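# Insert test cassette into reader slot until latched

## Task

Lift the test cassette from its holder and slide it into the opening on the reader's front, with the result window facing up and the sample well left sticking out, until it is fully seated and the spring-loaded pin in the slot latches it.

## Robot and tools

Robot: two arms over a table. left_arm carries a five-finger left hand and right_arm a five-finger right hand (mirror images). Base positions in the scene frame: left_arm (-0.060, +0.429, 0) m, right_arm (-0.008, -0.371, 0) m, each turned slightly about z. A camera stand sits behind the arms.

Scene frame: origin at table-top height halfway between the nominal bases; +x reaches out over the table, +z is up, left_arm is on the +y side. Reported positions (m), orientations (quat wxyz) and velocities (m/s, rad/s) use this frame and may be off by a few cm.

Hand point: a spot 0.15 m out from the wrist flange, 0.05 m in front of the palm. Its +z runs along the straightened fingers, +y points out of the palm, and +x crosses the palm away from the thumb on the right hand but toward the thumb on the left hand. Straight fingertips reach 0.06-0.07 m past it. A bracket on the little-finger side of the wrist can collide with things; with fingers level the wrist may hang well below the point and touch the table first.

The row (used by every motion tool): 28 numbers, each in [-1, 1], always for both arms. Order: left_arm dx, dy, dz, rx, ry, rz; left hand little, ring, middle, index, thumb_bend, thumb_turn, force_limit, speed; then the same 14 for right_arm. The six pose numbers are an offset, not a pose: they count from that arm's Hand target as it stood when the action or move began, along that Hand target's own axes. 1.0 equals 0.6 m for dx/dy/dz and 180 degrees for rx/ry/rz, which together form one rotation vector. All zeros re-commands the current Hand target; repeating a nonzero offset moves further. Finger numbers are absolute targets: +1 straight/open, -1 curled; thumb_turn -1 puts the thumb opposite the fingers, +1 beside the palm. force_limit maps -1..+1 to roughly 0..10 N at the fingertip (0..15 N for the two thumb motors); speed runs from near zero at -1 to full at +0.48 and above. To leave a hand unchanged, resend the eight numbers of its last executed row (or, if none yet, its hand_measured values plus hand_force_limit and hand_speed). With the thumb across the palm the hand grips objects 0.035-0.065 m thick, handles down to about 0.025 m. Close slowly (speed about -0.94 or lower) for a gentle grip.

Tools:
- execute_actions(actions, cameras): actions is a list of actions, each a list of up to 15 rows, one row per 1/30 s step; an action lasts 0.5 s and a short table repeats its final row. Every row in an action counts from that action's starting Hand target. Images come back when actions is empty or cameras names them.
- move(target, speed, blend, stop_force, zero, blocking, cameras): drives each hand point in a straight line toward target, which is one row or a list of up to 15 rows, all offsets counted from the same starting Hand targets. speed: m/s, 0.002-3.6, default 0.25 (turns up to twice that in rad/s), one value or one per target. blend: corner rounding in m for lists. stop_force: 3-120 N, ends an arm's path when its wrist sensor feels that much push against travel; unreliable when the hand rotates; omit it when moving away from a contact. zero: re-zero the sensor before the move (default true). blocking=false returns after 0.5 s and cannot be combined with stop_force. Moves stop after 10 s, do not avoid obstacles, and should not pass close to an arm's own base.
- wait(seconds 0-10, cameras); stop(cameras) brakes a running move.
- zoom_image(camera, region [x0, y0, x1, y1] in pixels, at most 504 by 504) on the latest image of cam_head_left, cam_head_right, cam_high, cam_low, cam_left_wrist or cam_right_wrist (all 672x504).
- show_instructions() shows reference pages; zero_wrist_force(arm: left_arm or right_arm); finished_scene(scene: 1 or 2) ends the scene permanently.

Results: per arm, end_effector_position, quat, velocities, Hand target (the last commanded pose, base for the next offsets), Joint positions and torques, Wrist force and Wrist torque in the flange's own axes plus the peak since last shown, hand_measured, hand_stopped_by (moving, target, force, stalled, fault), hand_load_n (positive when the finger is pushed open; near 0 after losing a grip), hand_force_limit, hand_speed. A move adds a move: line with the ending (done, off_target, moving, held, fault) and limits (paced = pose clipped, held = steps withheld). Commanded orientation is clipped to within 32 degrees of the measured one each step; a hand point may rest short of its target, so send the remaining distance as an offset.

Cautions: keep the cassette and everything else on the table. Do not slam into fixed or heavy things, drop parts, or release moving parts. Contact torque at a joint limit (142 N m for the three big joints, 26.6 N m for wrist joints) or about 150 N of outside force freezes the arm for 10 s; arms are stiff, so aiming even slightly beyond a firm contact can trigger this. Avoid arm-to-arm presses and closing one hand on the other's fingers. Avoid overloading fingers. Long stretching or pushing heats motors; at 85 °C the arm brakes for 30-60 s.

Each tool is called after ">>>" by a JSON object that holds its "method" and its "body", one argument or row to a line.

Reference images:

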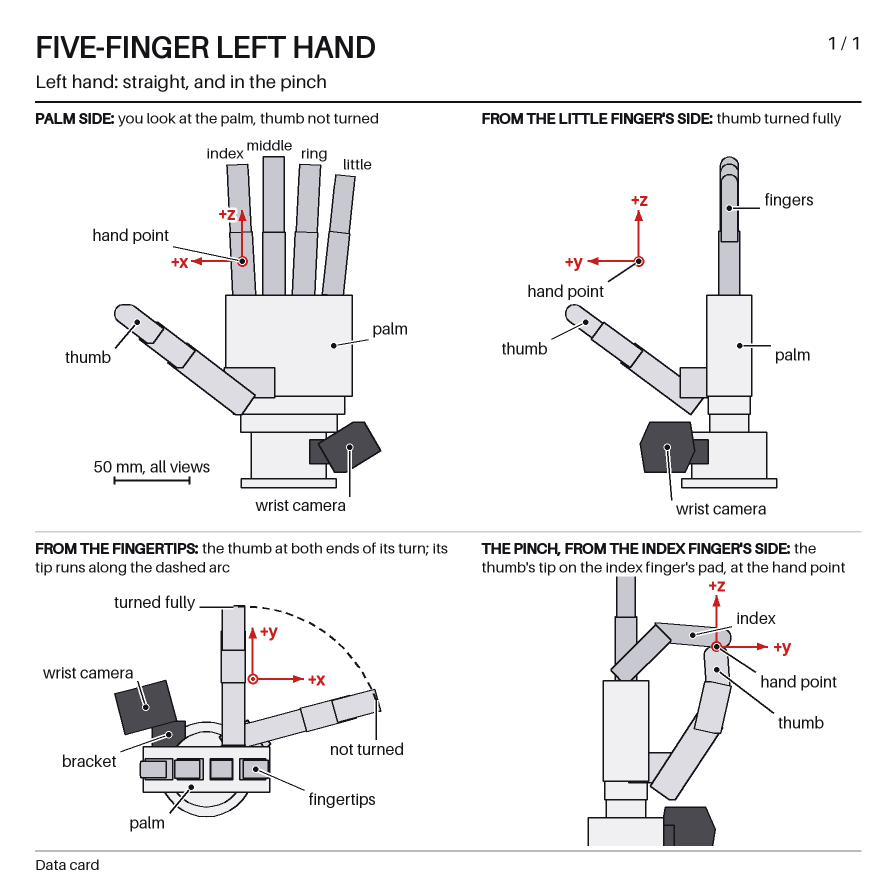

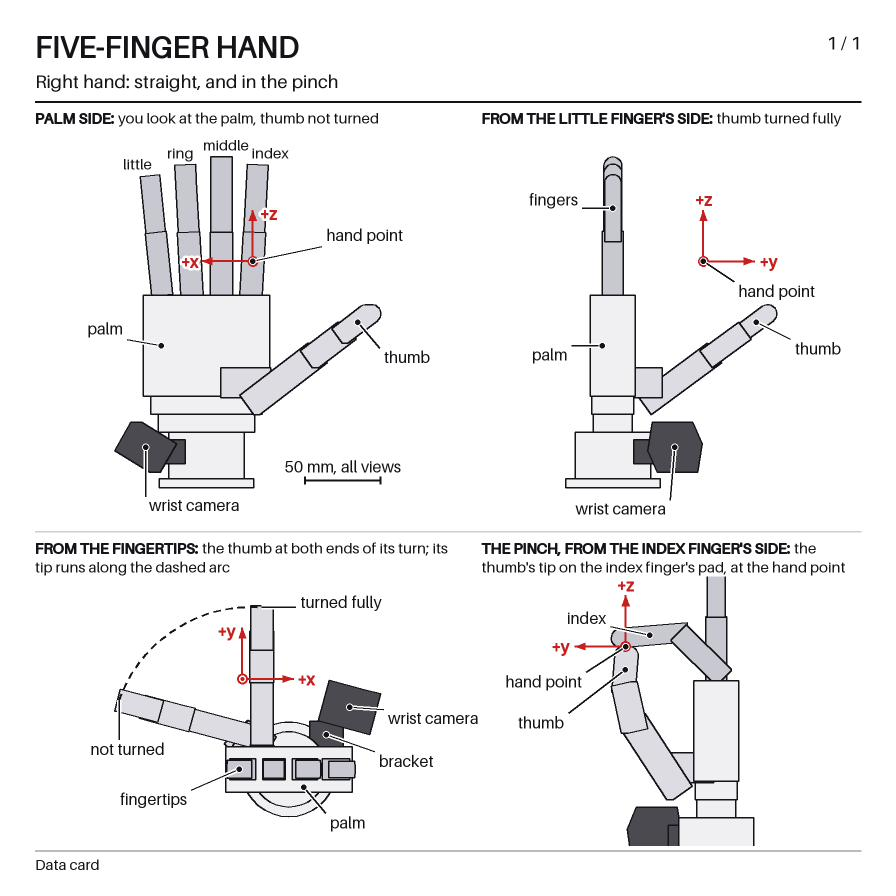

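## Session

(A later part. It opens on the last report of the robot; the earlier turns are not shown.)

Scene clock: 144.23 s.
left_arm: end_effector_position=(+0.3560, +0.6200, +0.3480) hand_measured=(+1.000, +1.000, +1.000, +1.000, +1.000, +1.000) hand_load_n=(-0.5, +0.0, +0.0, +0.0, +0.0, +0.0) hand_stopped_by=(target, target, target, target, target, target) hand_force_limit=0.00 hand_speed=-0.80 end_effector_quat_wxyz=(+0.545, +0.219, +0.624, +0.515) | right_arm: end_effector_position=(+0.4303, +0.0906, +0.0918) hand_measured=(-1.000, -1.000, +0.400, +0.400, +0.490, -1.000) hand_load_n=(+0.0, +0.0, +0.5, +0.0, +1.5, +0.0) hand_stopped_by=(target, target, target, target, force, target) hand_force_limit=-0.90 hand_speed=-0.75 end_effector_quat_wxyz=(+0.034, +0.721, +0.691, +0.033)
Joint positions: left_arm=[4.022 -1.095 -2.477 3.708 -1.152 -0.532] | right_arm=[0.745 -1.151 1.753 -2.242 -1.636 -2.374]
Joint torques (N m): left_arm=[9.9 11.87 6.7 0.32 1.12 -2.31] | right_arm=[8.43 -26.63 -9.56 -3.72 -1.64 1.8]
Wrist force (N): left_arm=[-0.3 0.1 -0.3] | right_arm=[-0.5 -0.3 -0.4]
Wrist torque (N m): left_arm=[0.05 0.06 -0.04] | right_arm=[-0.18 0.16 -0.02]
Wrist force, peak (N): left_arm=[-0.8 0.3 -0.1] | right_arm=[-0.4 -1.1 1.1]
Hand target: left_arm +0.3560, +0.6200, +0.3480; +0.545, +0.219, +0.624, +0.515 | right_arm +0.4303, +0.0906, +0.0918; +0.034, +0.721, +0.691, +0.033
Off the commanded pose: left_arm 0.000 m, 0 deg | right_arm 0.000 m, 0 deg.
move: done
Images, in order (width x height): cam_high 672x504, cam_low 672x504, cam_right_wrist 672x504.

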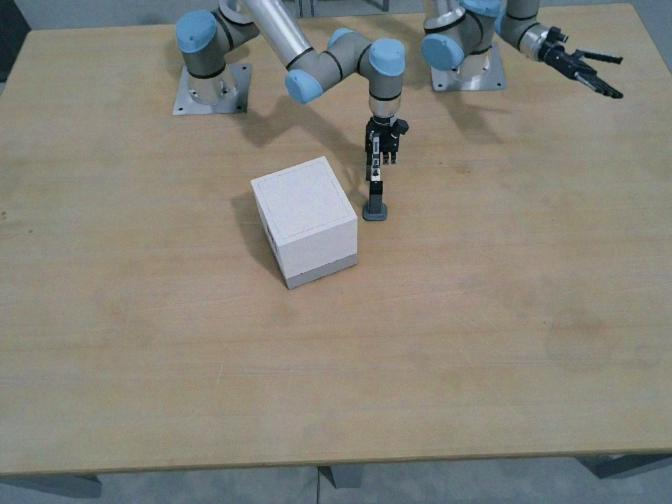

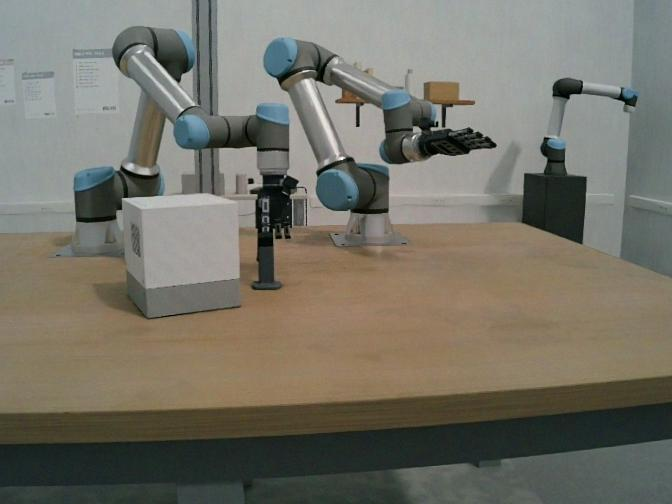

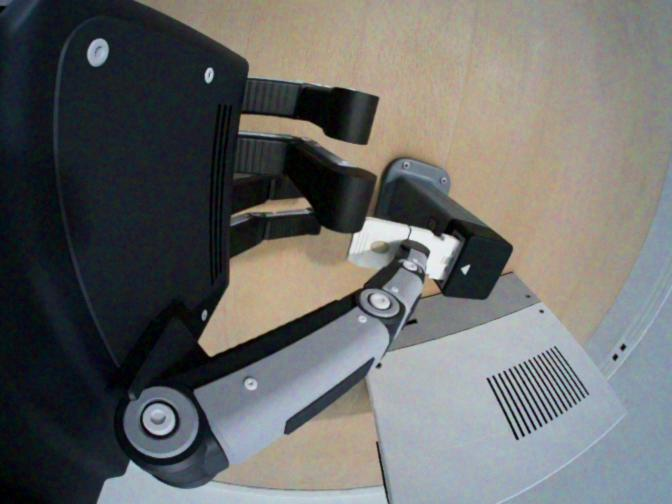

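>>> {"method": "move", "body": {
  "target": [
    [0,0,0,0,0,0,1,1,1,1,1,1,0,-0.8,0,0,0,0,0,0,-1,-1,0.4,0.4,0.6,-1,0,0.2],
    [0,0,0,0,0,0,1,1,1,1,1,1,0,-0.8,0.0008,-0.0095,-0.0123,0,0,0,-1,-1,0.4,0.4,0.5,-1,0,0.2]
  ],
  "speed": 0.05
}}

>>> {"method": "move", "body": {
  "target": [0,0,0,0,0,0,1,1,1,1,1,1,0,-0.8,0,0,0,0,0,0,-1,-1,0.4,0.4,0,-1,-0.9,-0.75],
  "cameras": ["cam_right_wrist","cam_high","cam_low"]
}}

>>> {"method": "zoom_image", "body": {
  "camera": "cam_right_wrist",
  "region": [320, 190, 440, 310]
}}

>>> {"method": "zoom_image", "body": {
  "camera": "cam_high",
  "region": [350, 140, 400, 200]
}}

>>> {"method": "zoom_image", "body": {
  "camera": "cam_low",
  "region": [240, 200, 300, 270]
}}

Scene clock: 160.80 s.
left_arm: end_effector_position=(+0.3560, +0.6200, +0.3480) hand_measured=(+1.000, +1.000, +1.000, +1.000, +1.000, +1.000) hand_load_n=(+0.0, +0.0, +0.0, +0.0, +0.0, -0.5) hand_stopped_by=(target, target, target, target, target, target) hand_force_limit=0.00 hand_speed=-0.80 end_effector_quat_wxyz=(+0.545, +0.219, +0.624, +0.515) | right_arm: end_effector_position=(+0.4240, +0.0913, +0.0986) hand_measured=(-1.000, -1.000, +0.400, +0.400, +0.500, -1.000) hand_load_n=(+0.0, +0.0, +0.0, +0.0, +0.0, +0.0) hand_stopped_by=(target, target, target, target, target, target) hand_force_limit=0.00 hand_speed=0.20 end_effector_quat_wxyz=(+0.034, +0.721, +0.691, +0.033)
Joint positions: left_arm=[4.022 -1.095 -2.477 3.708 -1.152 -0.532] | right_arm=[0.753 -1.166 1.756 -2.228 -1.637 -2.366]
Joint torques (N m): left_arm=[9.41 11.79 7.09 0.26 1.02 -2.36] | right_arm=[9.04 -51.83 -10.43 -1.11 -2.12 1.72]
Wrist force (N): left_arm=[-0.4 0.2 0.1] | right_arm=[-0.4 -0.9 0.8]
Wrist torque (N m): left_arm=[0.05 0.09 -0.06] | right_arm=[-0.18 0.13 -0.03]
Wrist force, peak (N): left_arm=[-0.9 0.5 -0.2] | right_arm=[-0.7 -1.2 1.0]
Hand target: left_arm +0.3560, +0.6200, +0.3480; +0.545, +0.219, +0.624, +0.515 | right_arm +0.4240, +0.0913, +0.0986; +0.034, +0.721, +0.691, +0.033
Off the commanded pose: left_arm 0.000 m, 0 deg | right_arm 0.000 m, 0 deg.
move: done

Scene clock: 161.83 s.
left_arm: end_effector_position=(+0.3560, +0.6200, +0.3480) hand_measured=(+1.000, +1.000, +1.000, +1.000, +1.000, +1.000) hand_load_n=(+0.0, +0.0, +0.0, +0.0, +0.0, +0.0) hand_stopped_by=(target, target, target, target, target, target) hand_force_limit=0.00 hand_speed=-0.80 end_effector_quat_wxyz=(+0.545, +0.219, +0.624, +0.515) | right_arm: end_effector_position=(+0.4240, +0.0913, +0.0986) hand_measured=(-1.000, -1.000, +0.400, +0.400, +0.228, -1.000) hand_load_n=(+0.0, +0.0, +0.0, +0.0, +1.5, +0.0) hand_stopped_by=(target, target, target, target, force, target) hand_force_limit=-0.90 hand_speed=-0.75 end_effector_quat_wxyz=(+0.034, +0.721, +0.691, +0.033)
Joint positions: left_arm=[4.022 -1.095 -2.477 3.708 -1.152 -0.532] | right_arm=[0.753 -1.166 1.756 -2.228 -1.637 -2.366]
Joint torques (N m): left_arm=[9.19 11.82 7.33 0.2 1.03 -2.32] | right_arm=[9.08 -51.45 -10.16 -1.29 -1.81 1.73]
Wrist force (N): left_arm=[-0.2 0.2 0.0] | right_arm=[-0.4 -0.2 -0.4]
Wrist torque (N m): left_arm=[0.07 0.07 -0.06] | right_arm=[-0.21 0.14 -0.02]
Wrist force, peak (N): left_arm=[-0.8 -0.2 -0.2] | right_arm=[-0.7 -1.1 1.0]
Hand target: left_arm +0.3560, +0.6200, +0.3480; +0.545, +0.219, +0.624, +0.515 | right_arm +0.4240, +0.0913, +0.0986; +0.034, +0.721, +0.691, +0.033
Off the commanded pose: left_arm 0.000 m, 0 deg | right_arm 0.000 m, 0 deg.
move: done
Images, in order (width x height): cam_high 672x504, cam_low 672x504, cam_right_wrist 672x504.

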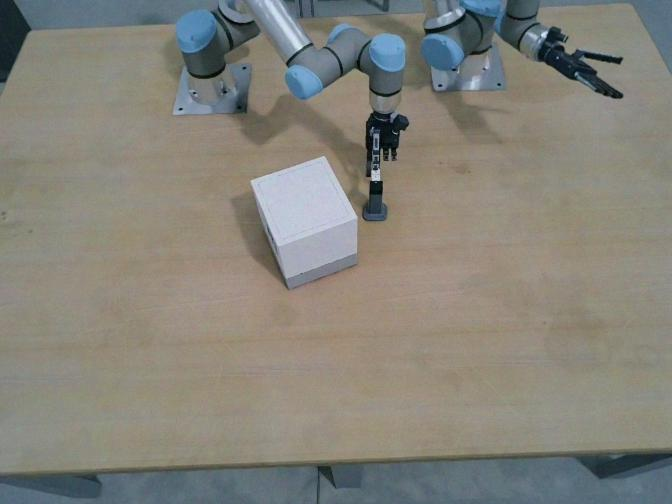

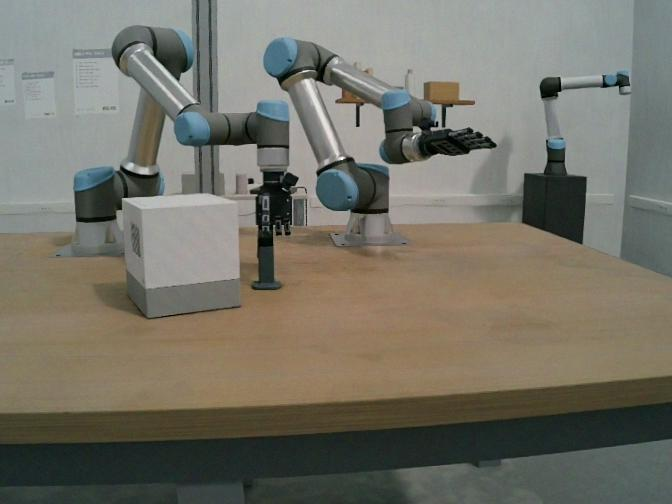

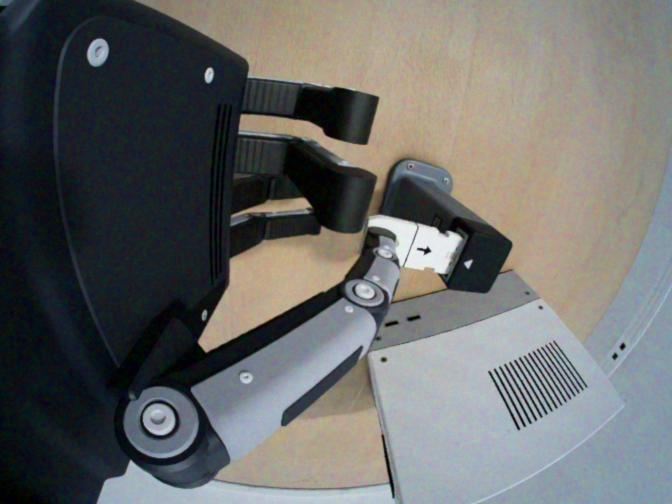

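Scaled by 4.200 from the camera's 672x504 image, which has a finer 960x720 frame.

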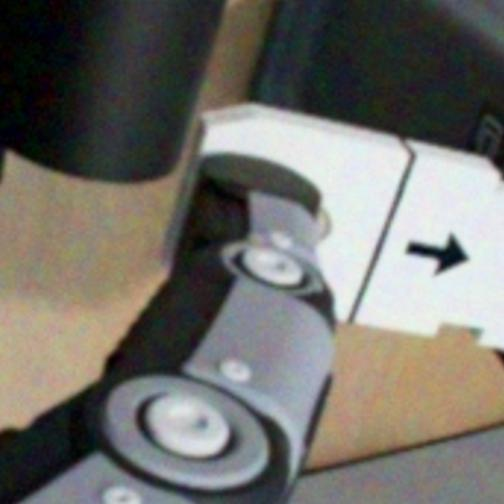

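Scaled by 8.400 from the camera's 672x504 image, which has a finer 960x720 frame.

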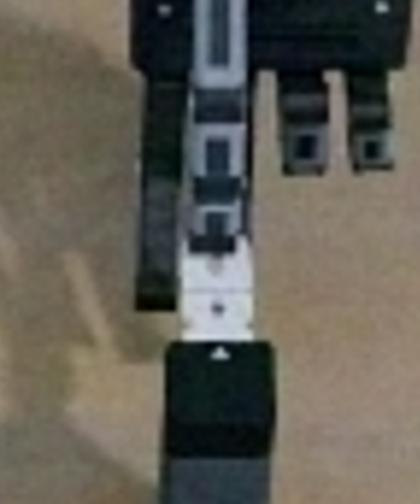

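Scaled by 7.200 from the camera's 672x504 image, which has a finer 960x720 frame.

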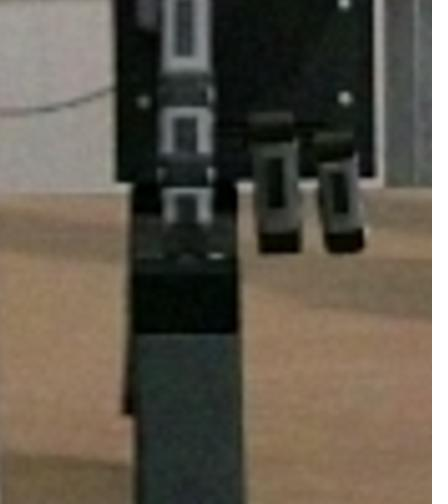

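>>> {"method": "move", "body": {
  "target": [0,0,0,0,0,0,1,1,1,1,1,1,0,-0.8,0,0,0,0,0,0,-1,-1,-0.6,-0.6,0,-1,-0.4,-0.75]
}}

>>> {"method": "move", "body": {
  "target": [0,0,0,0,0,0,1,1,1,1,1,1,0,-0.8,0,-0.0166,-0.0016,0,0,0,-1,-1,-0.6,-0.6,0,-1,-0.4,-0.75],
  "speed": 0.03,
  "cameras": ["cam_right_wrist","cam_high"]
}}

>>> {"method": "zoom_image", "body": {
  "camera": "cam_right_wrist",
  "region": [320, 190, 440, 310]
}}

Scene clock: 169.90 s.
left_arm: end_effector_position=(+0.3560, +0.6200, +0.3480) hand_measured=(+1.000, +1.000, +1.000, +1.000, +1.000, +1.000) hand_load_n=(+0.0, +0.0, +0.0, +0.0, +0.0, +0.0) hand_stopped_by=(target, target, target, target, target, target) hand_force_limit=0.00 hand_speed=-0.80 end_effector_quat_wxyz=(+0.545, +0.219, +0.624, +0.515) | right_arm: end_effector_position=(+0.4240, +0.0913, +0.0986) hand_measured=(-1.000, -1.000, -0.218, -0.242, +0.228, -1.000) hand_load_n=(+0.0, +0.0, +10.5, +6.5, +3.5, -0.5) hand_stopped_by=(target, target, force, force, force, target) hand_force_limit=-0.40 hand_speed=-0.75 end_effector_quat_wxyz=(+0.034, +0.721, +0.691, +0.033)
Joint positions: left_arm=[4.022 -1.095 -2.477 3.708 -1.152 -0.532] | right_arm=[0.753 -1.166 1.756 -2.228 -1.637 -2.366]
Joint torques (N m): left_arm=[8.59 11.51 6.94 0.33 1.09 -2.17] | right_arm=[7.83 -37.12 -11.96 -1.59 -0.27 1.78]
Wrist force (N): left_arm=[-0.5 0.2 -0.4] | right_arm=[-0.8 -1.4 -0.1]
Wrist torque (N m): left_arm=[0.08 0.08 -0.06] | right_arm=[-0.28 0.12 -0.02]
Wrist force, peak (N): left_arm=[-0.7 0.4 -0.3] | right_arm=[-0.8 -1.8 0.1]
Hand target: left_arm +0.3560, +0.6200, +0.3480; +0.545, +0.219, +0.624, +0.515 | right_arm +0.4240, +0.0913, +0.0986; +0.034, +0.721, +0.691, +0.033
Off the commanded pose: left_arm 0.000 m, 0 deg | right_arm 0.000 m, 0 deg.
move: done

Scene clock: 170.73 s.
left_arm: end_effector_position=(+0.3560, +0.6200, +0.3480) hand_measured=(+1.000, +1.000, +1.000, +1.000, +1.000, +1.000) hand_load_n=(+0.0, +0.0, +0.0, +0.0, +0.0, +0.0) hand_stopped_by=(target, target, target, target, target, target) hand_force_limit=0.00 hand_speed=-0.80 end_effector_quat_wxyz=(+0.545, +0.219, +0.624, +0.515) | right_arm: end_effector_position=(+0.4142, +0.0917, +0.0986) hand_measured=(-1.000, -1.000, -0.218, -0.242, +0.228, -1.000) hand_load_n=(+0.0, +0.0, +10.5, +6.5, +4.5, -1.0) hand_stopped_by=(target, target, force, force, force, target) hand_force_limit=-0.40 hand_speed=-0.75 end_effector_quat_wxyz=(+0.034, +0.721, +0.691, +0.033)
Joint positions: left_arm=[4.022 -1.095 -2.477 3.708 -1.152 -0.532] | right_arm=[0.765 -1.177 1.772 -2.233 -1.637 -2.354]
Joint torques (N m): left_arm=[8.62 10.9 7.39 0.34 1.05 -2.34] | right_arm=[7.9 -51.37 -8.67 -3.87 -2.21 1.88]
Wrist force (N): left_arm=[-0.5 0.2 -0.1] | right_arm=[-0.5 -0.5 0.4]
Wrist torque (N m): left_arm=[0.07 0.11 -0.08] | right_arm=[-0.23 0.13 -0.02]
Wrist force, peak (N): left_arm=[-0.6 -0.1 -0.6] | right_arm=[-1.1 -1.1 -0.1]
Hand target: left_arm +0.3560, +0.6200, +0.3480; +0.545, +0.219, +0.624, +0.515 | right_arm +0.4140, +0.0918, +0.0986; +0.034, +0.721, +0.691, +0.033
Off the commanded pose: left_arm 0.000 m, 0 deg | right_arm 0.000 m, 0 deg.
move: done
Images, in order (width x height): cam_high 672x504, cam_right_wrist 672x504.

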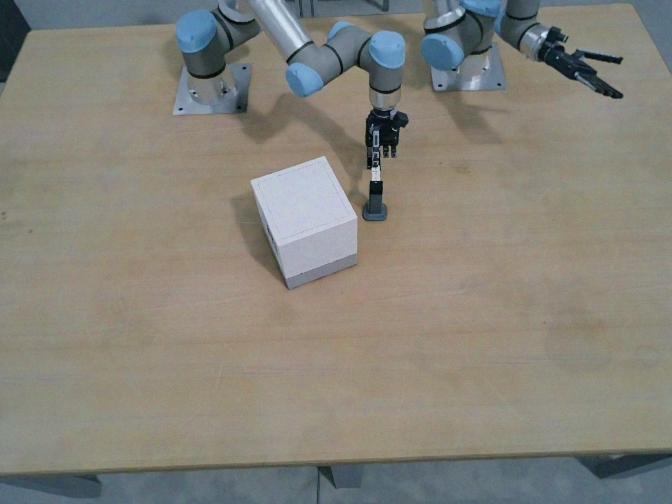

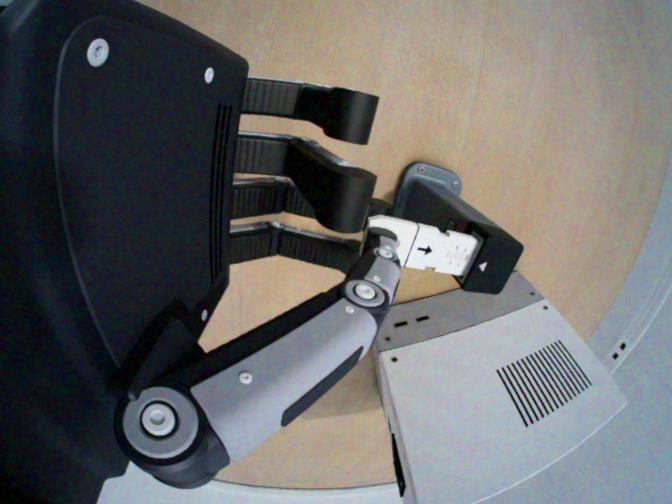

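Scaled by 4.200 from the camera's 672x504 image, which has a finer 960x720 frame.

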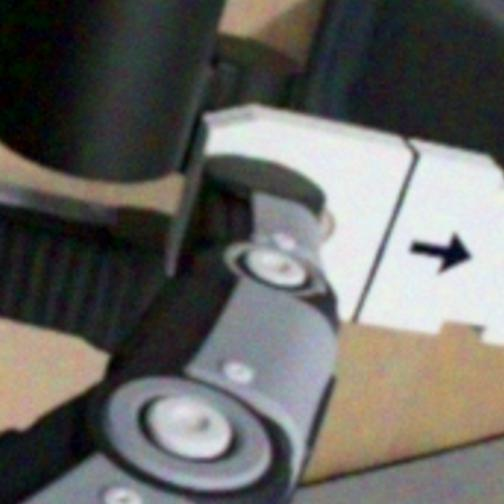

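>>> {"method": "move", "body": {
  "target": [
    [0,0,0,0,0,0,1,1,1,1,1,1,0,-0.8,0,-0.0995,-0.0094,0,0,0,-1,-1,-0.6,-0.6,0,-1,-0.4,-0.75],
    [0,0,0,0,0,0,1,1,1,1,1,1,0,-0.8,-0.229,-0.207,-0.0805,0,0.006,-0.064,-1,-1,-0.6,-0.6,0,-1,-0.4,-0.75],
    [0,0,0,0,0,0,1,1,1,1,1,1,0,-0.8,-0.4575,-0.088,-0.0777,0,0.012,-0.1272,-1,-1,-0.6,-0.6,0,-1,-0.4,-0.75]
  ],
  "speed": [0.06,0.15,0.15],
  "blend": [0.01,0.04,0],
  "cameras": ["all"]
}}

>>> {"method": "zoom_image", "body": {
  "camera": "cam_right_wrist",
  "region": [380, 160, 500, 280]
}}

>>> {"method": "zoom_image", "body": {
  "camera": "cam_right_wrist",
  "region": [480, 120, 600, 240]
}}

Scene clock: 189.37 s.
left_arm: end_effector_position=(+0.3560, +0.6200, +0.3480) hand_measured=(+1.000, +1.000, +1.000, +1.000, +1.000, +1.000) hand_load_n=(+0.0, +0.0, +0.0, +0.0, +0.0, -0.5) hand_stopped_by=(target, target, target, target, target, target) hand_force_limit=0.00 hand_speed=-0.80 end_effector_quat_wxyz=(+0.545, +0.219, +0.624, +0.515) | right_arm: end_effector_position=(+0.3454, -0.1801, +0.1398) hand_measured=(-1.000, -1.000, -0.218, -0.242, +0.230, -1.000) hand_load_n=(+0.0, +0.0, +9.0, +5.5, +8.0, +0.0) hand_stopped_by=(target, target, force, force, force, target) hand_force_limit=-0.40 hand_speed=-0.75 end_effector_quat_wxyz=(+0.027, +0.569, +0.821, +0.039)
Joint positions: left_arm=[4.022 -1.095 -2.477 3.708 -1.152 -0.532] | right_arm=[0.22 -1.922 2.421 -2.164 -1.556 -3.297]
Joint torques (N m): left_arm=[8.37 11.88 8.19 0.41 0.89 -2.16] | right_arm=[-8.74 -18.55 -11.82 -1.13 2.31 -1.84]
Wrist force (N): left_arm=[-0.4 0.0 -0.2] | right_arm=[-0.3 -1.3 0.4]
Wrist torque (N m): left_arm=[0.05 0.08 -0.04] | right_arm=[-0.18 0.13 0.10]
Wrist force, peak (N): left_arm=[-0.9 0.3 -0.1] | right_arm=[0.3 -1.5 1.4]
Hand target: left_arm +0.3560, +0.6200, +0.3480; +0.545, +0.219, +0.624, +0.515 | right_arm +0.3454, -0.1801, +0.1398; +0.027, +0.569, +0.821, +0.039
Off the commanded pose: left_arm 0.000 m, 0 deg | right_arm 0.000 m, 0 deg.
move: done

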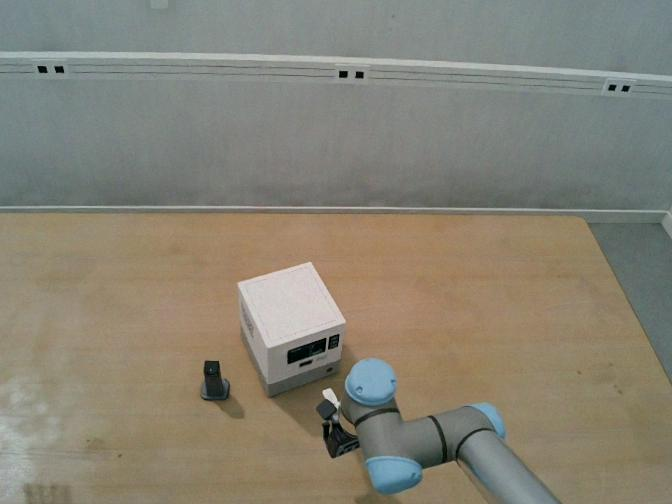

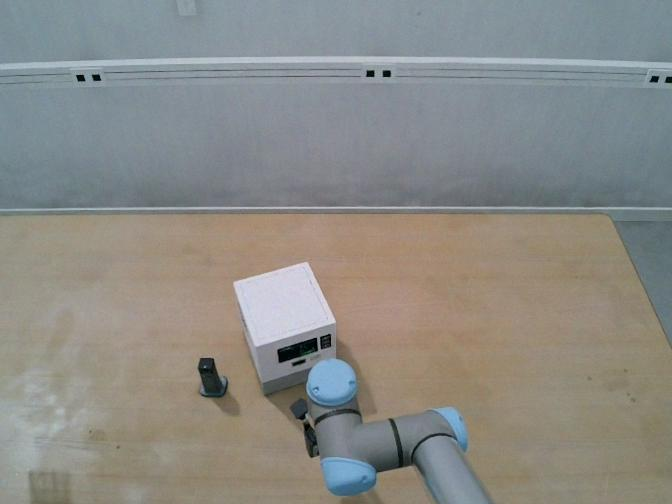

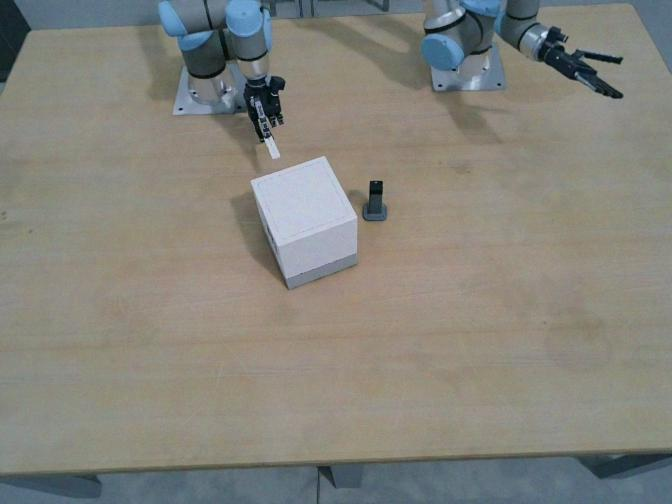

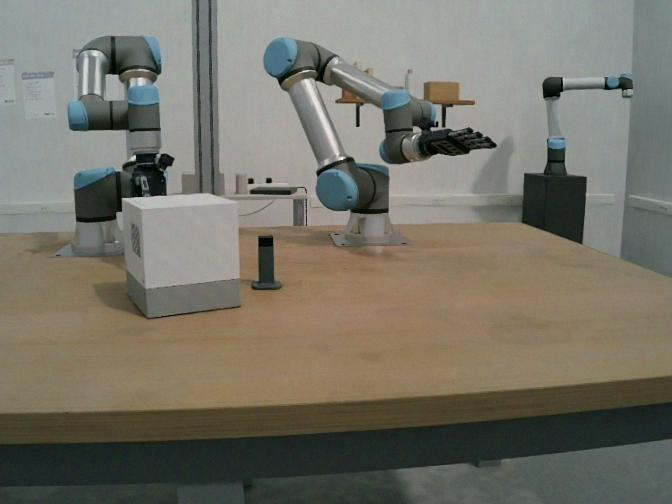

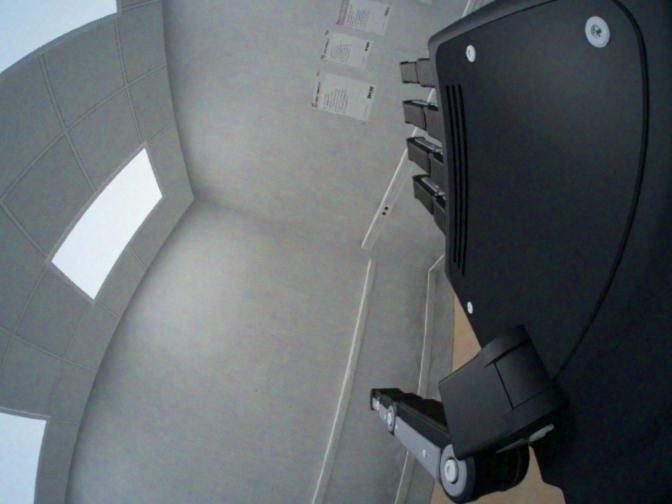

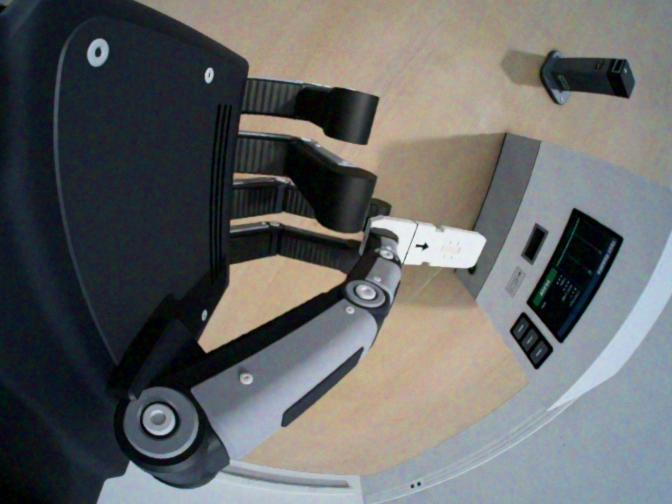

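Scaled by 4.200 from the camera's 672x504 image, which has a finer 960x720 frame.

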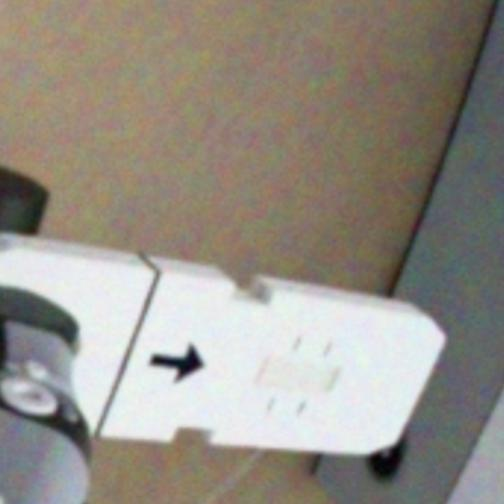

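Scaled by 4.200 from the camera's 672x504 image, which has a finer 960x720 frame.

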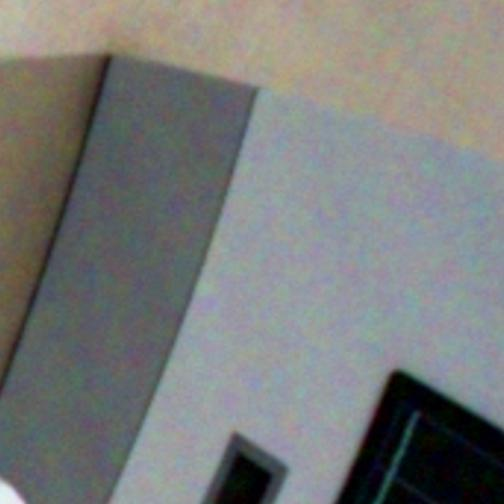

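>>> {"method": "move", "body": {
  "target": [0,0,0,0,0,0,1,1,1,1,1,1,0,-0.8,0,-0.0019,0.0199,0,0,0.0139,-1,-1,-0.6,-0.6,0,-1,-0.4,-0.75],
  "speed": 0.1,
  "cameras": ["cam_right_wrist","cam_head_left","cam_head_right"]
}}

>>> {"method": "zoom_image", "body": {
  "camera": "cam_right_wrist",
  "region": [420, 130, 580, 290]
}}

>>> {"method": "zoom_image", "body": {
  "camera": "cam_head_left",
  "region": [270, 330, 350, 410]
}}

Scene clock: 227.43 s.
left_arm: end_effector_position=(+0.3560, +0.6200, +0.3480) hand_measured=(+1.000, +1.000, +1.000, +1.000, +1.000, +1.000) hand_load_n=(+0.0, +0.0, +0.0, +0.0, +0.0, +0.0) hand_stopped_by=(target, target, target, target, target, target) hand_force_limit=0.00 hand_speed=-0.80 end_effector_quat_wxyz=(+0.545, +0.219, +0.624, +0.515) | right_arm: end_effector_position=(+0.3454, -0.1801, +0.1279) hand_measured=(-1.000, -1.000, -0.218, -0.242, +0.230, -1.000) hand_load_n=(+0.0, +0.0, +9.0, +5.5, +8.0, +0.0) hand_stopped_by=(target, target, force, force, force, target) hand_force_limit=-0.40 hand_speed=-0.75 end_effector_quat_wxyz=(+0.026, +0.587, +0.808, +0.040)
Joint positions: left_arm=[4.022 -1.095 -2.477 3.708 -1.152 -0.532] | right_arm=[0.229 -1.893 2.439 -2.21 -1.556 -3.245]
Joint torques (N m): left_arm=[8.41 11.33 7.65 0.42 1.03 -2.35] | right_arm=[8.78 6.7 -11.04 -4.64 -2.08 1.68]
Wrist force (N): left_arm=[-0.3 0.1 0.0] | right_arm=[-0.5 -1.2 0.6]
Wrist torque (N m): left_arm=[0.05 0.08 -0.06] | right_arm=[-0.19 0.14 -0.04]
Wrist force, peak (N): left_arm=[-0.9 0.3 -0.2] | right_arm=[-0.5 -1.6 0.7]
Hand target: left_arm +0.3560, +0.6200, +0.3480; +0.545, +0.219, +0.624, +0.515 | right_arm +0.3454, -0.1801, +0.1278; +0.026, +0.587, +0.808, +0.040
Off the commanded pose: left_arm 0.000 m, 0 deg | right_arm 0.000 m, 0 deg.
move: done
Images, in order (width x height): cam_head_left 672x504, cam_head_right 672x504, cam_right_wrist 672x504.

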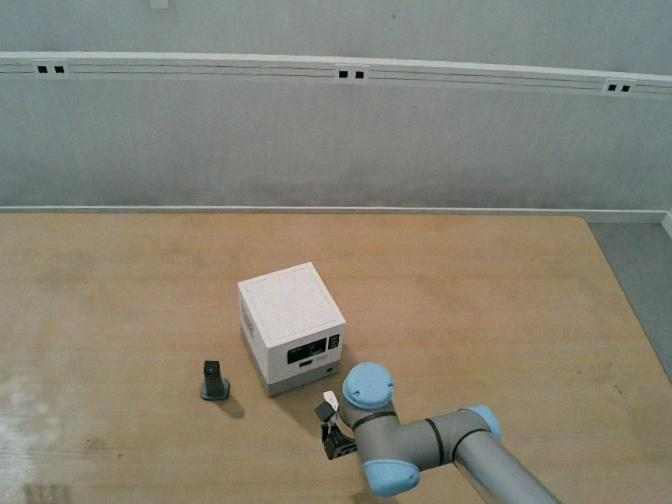

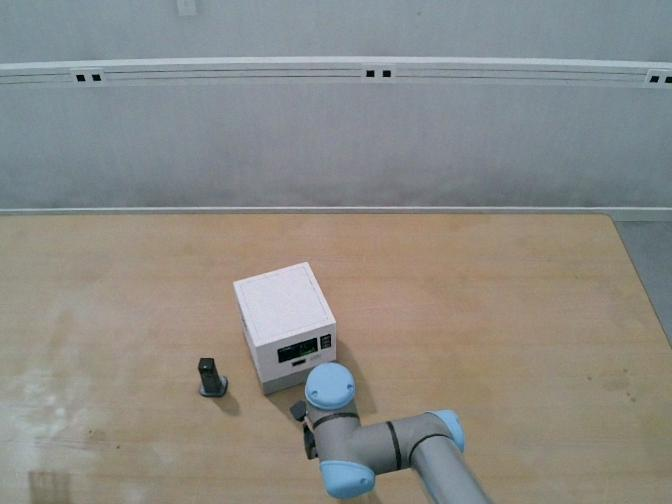

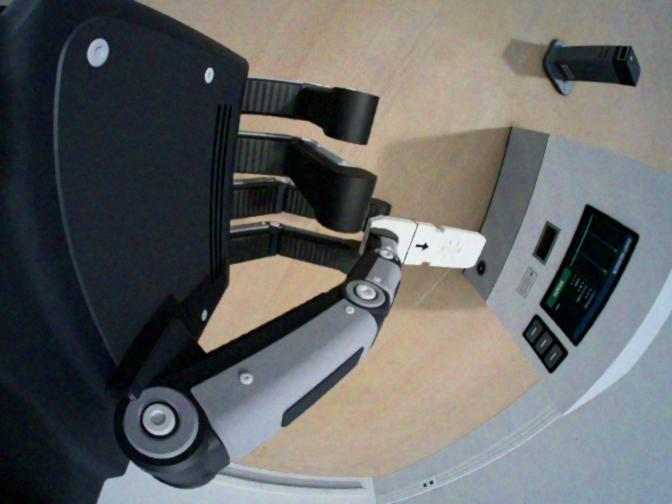

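Scaled by 3.150 from the camera's 672x504 image, which has a finer 960x720 frame.

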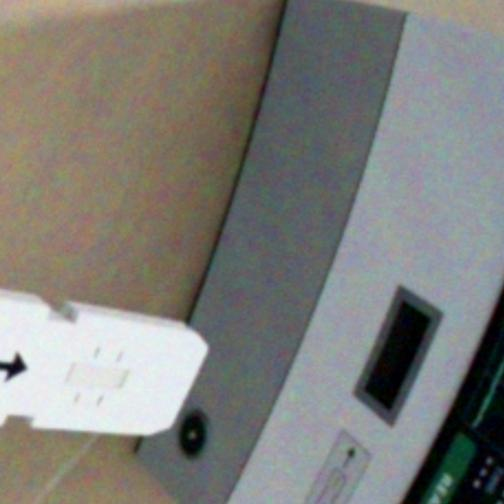

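Scaled by 6.300 from the camera's 672x504 image, which has a finer 960x720 frame.

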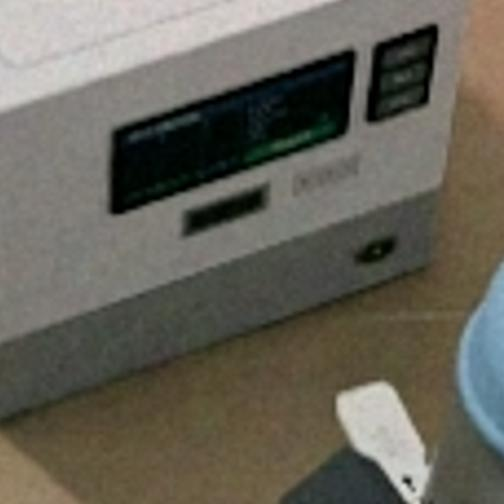

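>>> {"method": "move", "body": {
  "target": [0,0,0,0,0,0,1,1,1,1,1,1,0,-0.8,0.0053,0.1315,0.0778,0,0,0,-1,-1,-0.6,-0.6,0,-1,-0.4,-0.75],
  "speed": 0.1,
  "stop_force": 5,
  "cameras": ["cam_right_wrist","cam_head_left","cam_head_right"]
}}

>>> {"method": "zoom_image", "body": {
  "camera": "cam_right_wrist",
  "region": [420, 180, 560, 320]
}}

>>> {"method": "zoom_image", "body": {
  "camera": "cam_head_left",
  "region": [270, 330, 350, 410]
}}

>>> {"method": "zoom_image", "body": {
  "camera": "cam_head_right",
  "region": [260, 330, 340, 410]
}}

Scene clock: 274.53 s.
left_arm: end_effector_position=(+0.3560, +0.6200, +0.3480) hand_measured=(+1.000, +1.000, +1.000, +1.000, +1.000, +1.000) hand_load_n=(+0.0, +0.0, +0.0, +0.0, -0.5, +0.0) hand_stopped_by=(target, target, target, target, target, target) hand_force_limit=0.00 hand_speed=-0.80 end_effector_quat_wxyz=(+0.545, +0.219, +0.624, +0.515) | right_arm: end_effector_position=(+0.4232, -0.1512, +0.0888) hand_measured=(-1.000, -1.000, -0.218, -0.242, +0.230, -1.000) hand_load_n=(+0.0, +0.0, +9.0, +6.0, +7.5, +0.5) hand_stopped_by=(target, target, force, force, force, target) hand_force_limit=-0.40 hand_speed=-0.75 end_effector_quat_wxyz=(+0.026, +0.587, +0.808, +0.040)
Joint positions: left_arm=[4.022 -1.095 -2.477 3.708 -1.152 -0.532] | right_arm=[0.261 -1.577 2.317 -2.405 -1.559 -3.214]
Joint torques (N m): left_arm=[7.97 10.74 7.63 0.37 1.02 -2.23] | right_arm=[8.64 -6.72 -31.4 -4.25 -2.23 1.77]
Wrist force (N): left_arm=[-0.4 0.2 0.0] | right_arm=[-0.3 -1.0 0.7]
Wrist torque (N m): left_arm=[0.06 0.10 -0.06] | right_arm=[-0.18 0.14 -0.03]
Wrist force, peak (N): left_arm=[-0.8 0.3 -0.4] | right_arm=[-0.5 -1.8 0.7]
Hand target: left_arm +0.3560, +0.6200, +0.3480; +0.545, +0.219, +0.624, +0.515 | right_arm +0.4232, -0.1512, +0.0888; +0.026, +0.587, +0.808, +0.040
Off the commanded pose: left_arm 0.000 m, 0 deg | right_arm 0.000 m, 0 deg.
move: done
Images, in order (width x height): cam_head_left 672x504, cam_head_right 672x504, cam_right_wrist 672x504.

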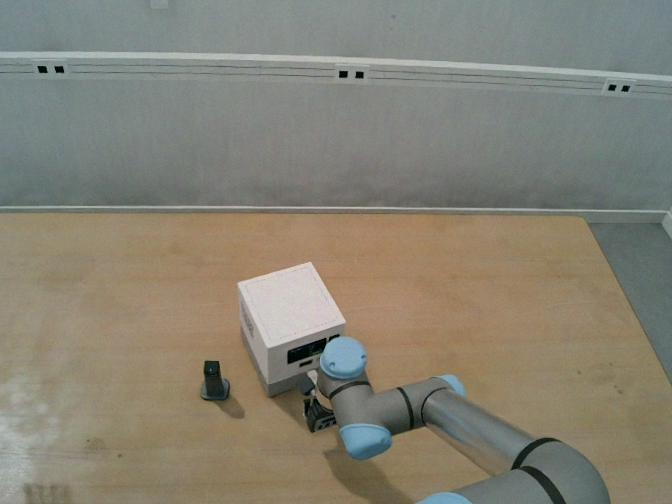

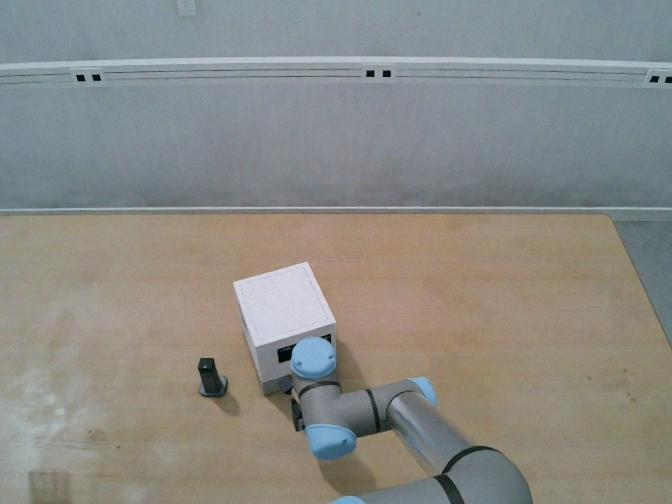

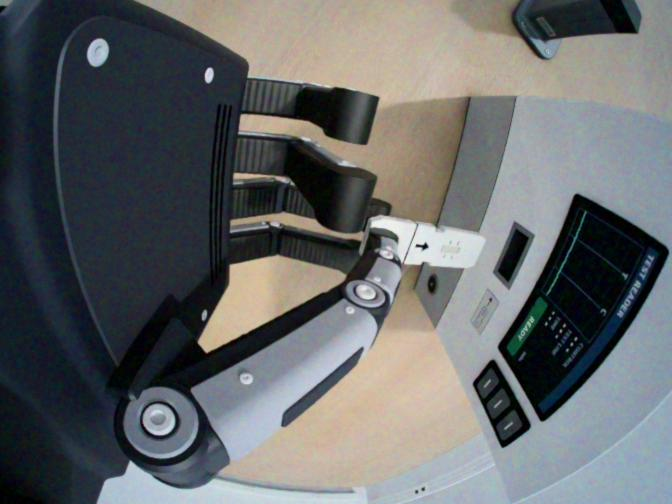

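Scaled by 3.600 from the camera's 672x504 image, which has a finer 960x720 frame.

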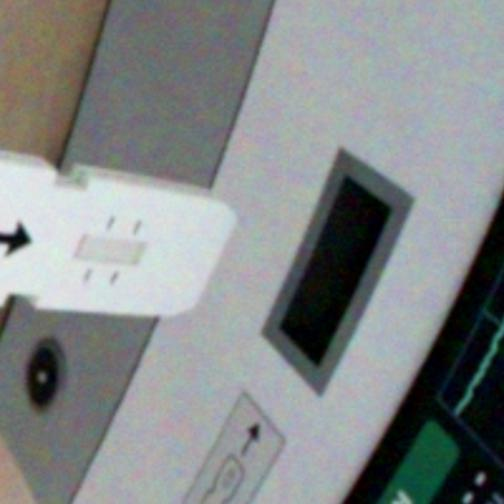

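Scaled by 6.300 from the camera's 672x504 image, which has a finer 960x720 frame.

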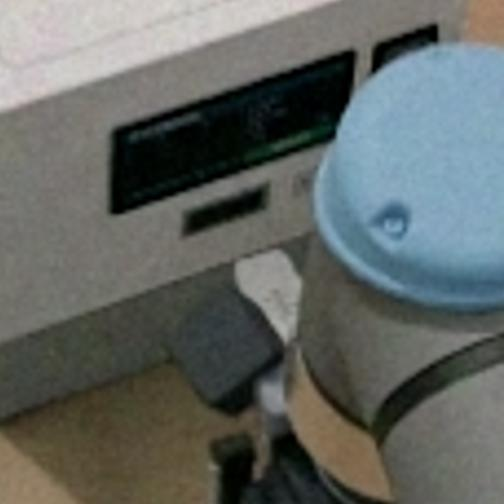

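Scaled by 6.300 from the camera's 672x504 image, which has a finer 960x720 frame.

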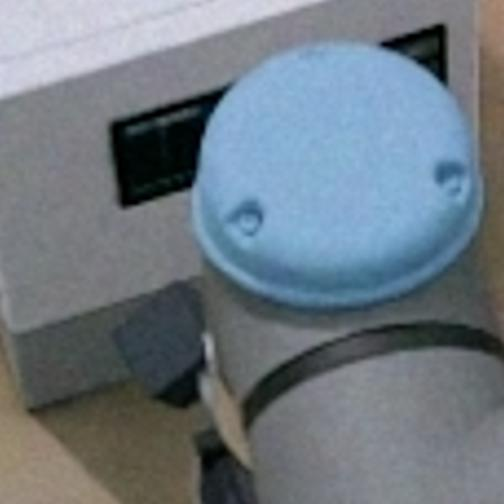

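>>> {"method": "zoom_image", "body": {
  "camera": "cam_right_wrist",
  "region": [400, 210, 490, 290]
}}

Scaled by 5.600 from the camera's 672x504 image, which has a finer 960x720 frame.

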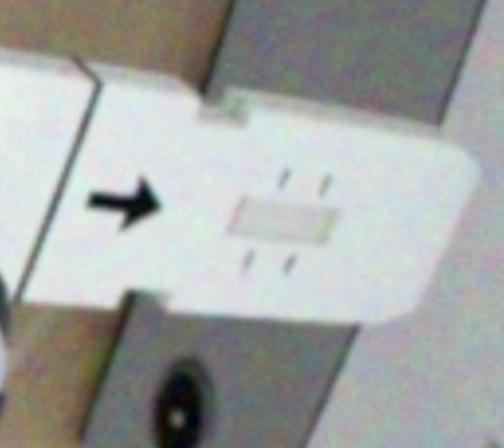

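>>> {"method": "move", "body": {
  "target": [0,0,0,0,0,0,1,1,1,1,1,1,0,-0.8,0.0043,0.0665,0.0038,0,0,0,-1,-1,-0.6,-0.6,0,-1,-0.4,-0.75],
  "speed": 0.015,
  "stop_force": 3,
  "cameras": ["cam_right_wrist","cam_head_left"]
}}

>>> {"method": "zoom_image", "body": {
  "camera": "cam_right_wrist",
  "region": [400, 190, 520, 310]
}}

>>> {"method": "zoom_image", "body": {
  "camera": "cam_head_left",
  "region": [280, 340, 340, 400]
}}

Scene clock: 310.77 s.
left_arm: end_effector_position=(+0.3560, +0.6200, +0.3480) hand_measured=(+1.000, +1.000, +1.000, +1.000, +1.000, +1.000) hand_load_n=(+0.0, +0.0, +0.0, +0.0, +0.0, +0.5) hand_stopped_by=(target, target, target, target, target, target) hand_force_limit=0.00 hand_speed=-0.80 end_effector_quat_wxyz=(+0.545, +0.219, +0.624, +0.515) | right_arm: end_effector_position=(+0.4379, -0.1453, +0.0894) hand_measured=(-1.000, -1.000, -0.218, -0.242, +0.230, -1.000) hand_load_n=(+0.0, +0.0, +9.0, +5.5, +7.5, +0.5) hand_stopped_by=(target, target, force, force, force, target) hand_force_limit=-0.40 hand_speed=-0.75 end_effector_quat_wxyz=(+0.026, +0.587, +0.808, +0.040)
Joint positions: left_arm=[4.022 -1.095 -2.477 3.708 -1.152 -0.532] | right_arm=[0.266 -1.54 2.277 -2.403 -1.56 -3.208]
Joint torques (N m): left_arm=[7.51 11.16 7.96 0.47 0.81 -2.08] | right_arm=[-9.68 -33.7 -9.5 -3.43 1.67 -2.03]
Wrist force (N): left_arm=[-0.6 0.3 -0.4] | right_arm=[-0.4 -2.8 0.5]
Wrist torque (N m): left_arm=[0.10 0.10 -0.07] | right_arm=[-0.22 0.14 -0.05]
Wrist force, peak (N): left_arm=[-0.8 0.1 -0.5] | right_arm=[-1.0 -11.7 -0.7]
Hand target: left_arm +0.3560, +0.6200, +0.3480; +0.545, +0.219, +0.624, +0.515 | right_arm +0.4379, -0.1453, +0.0894; +0.026, +0.587, +0.808, +0.040 (not the last commanded pose)
Off the commanded pose: left_arm 0.000 m, 0 deg | right_arm 0.024 m, 0 deg.
move: contact (right_arm)
Images, in order (width x height): cam_head_left 672x504, cam_right_wrist 672x504.

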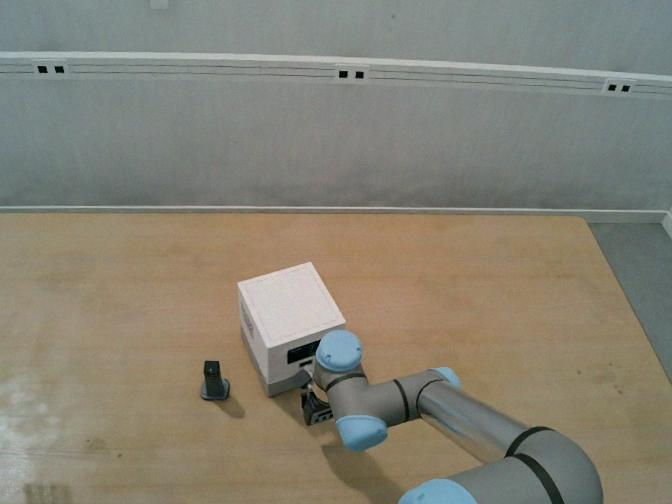

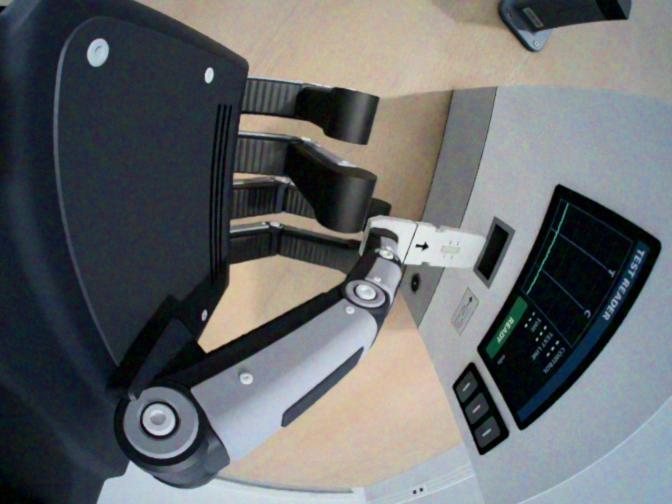

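Scaled by 4.200 from the camera's 672x504 image, which has a finer 960x720 frame.

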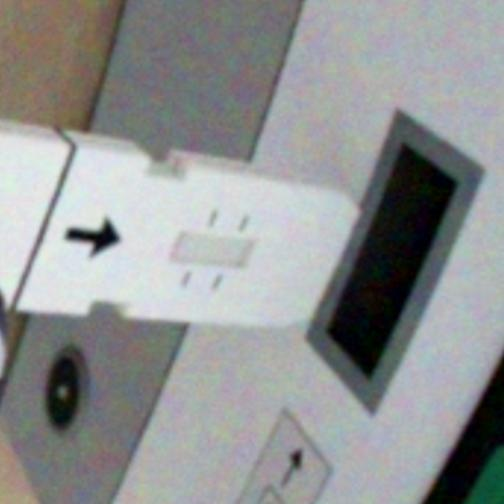

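Scaled by 8.400 from the camera's 672x504 image, which has a finer 960x720 frame.

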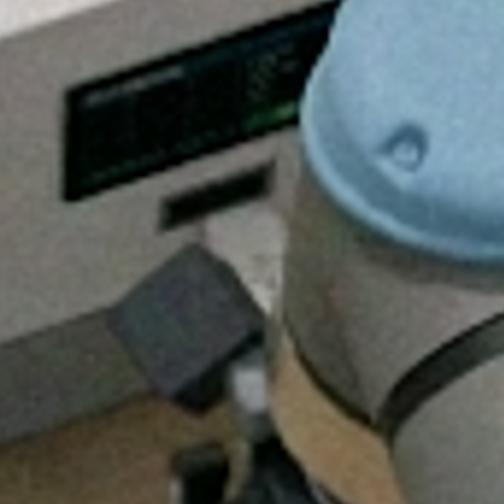

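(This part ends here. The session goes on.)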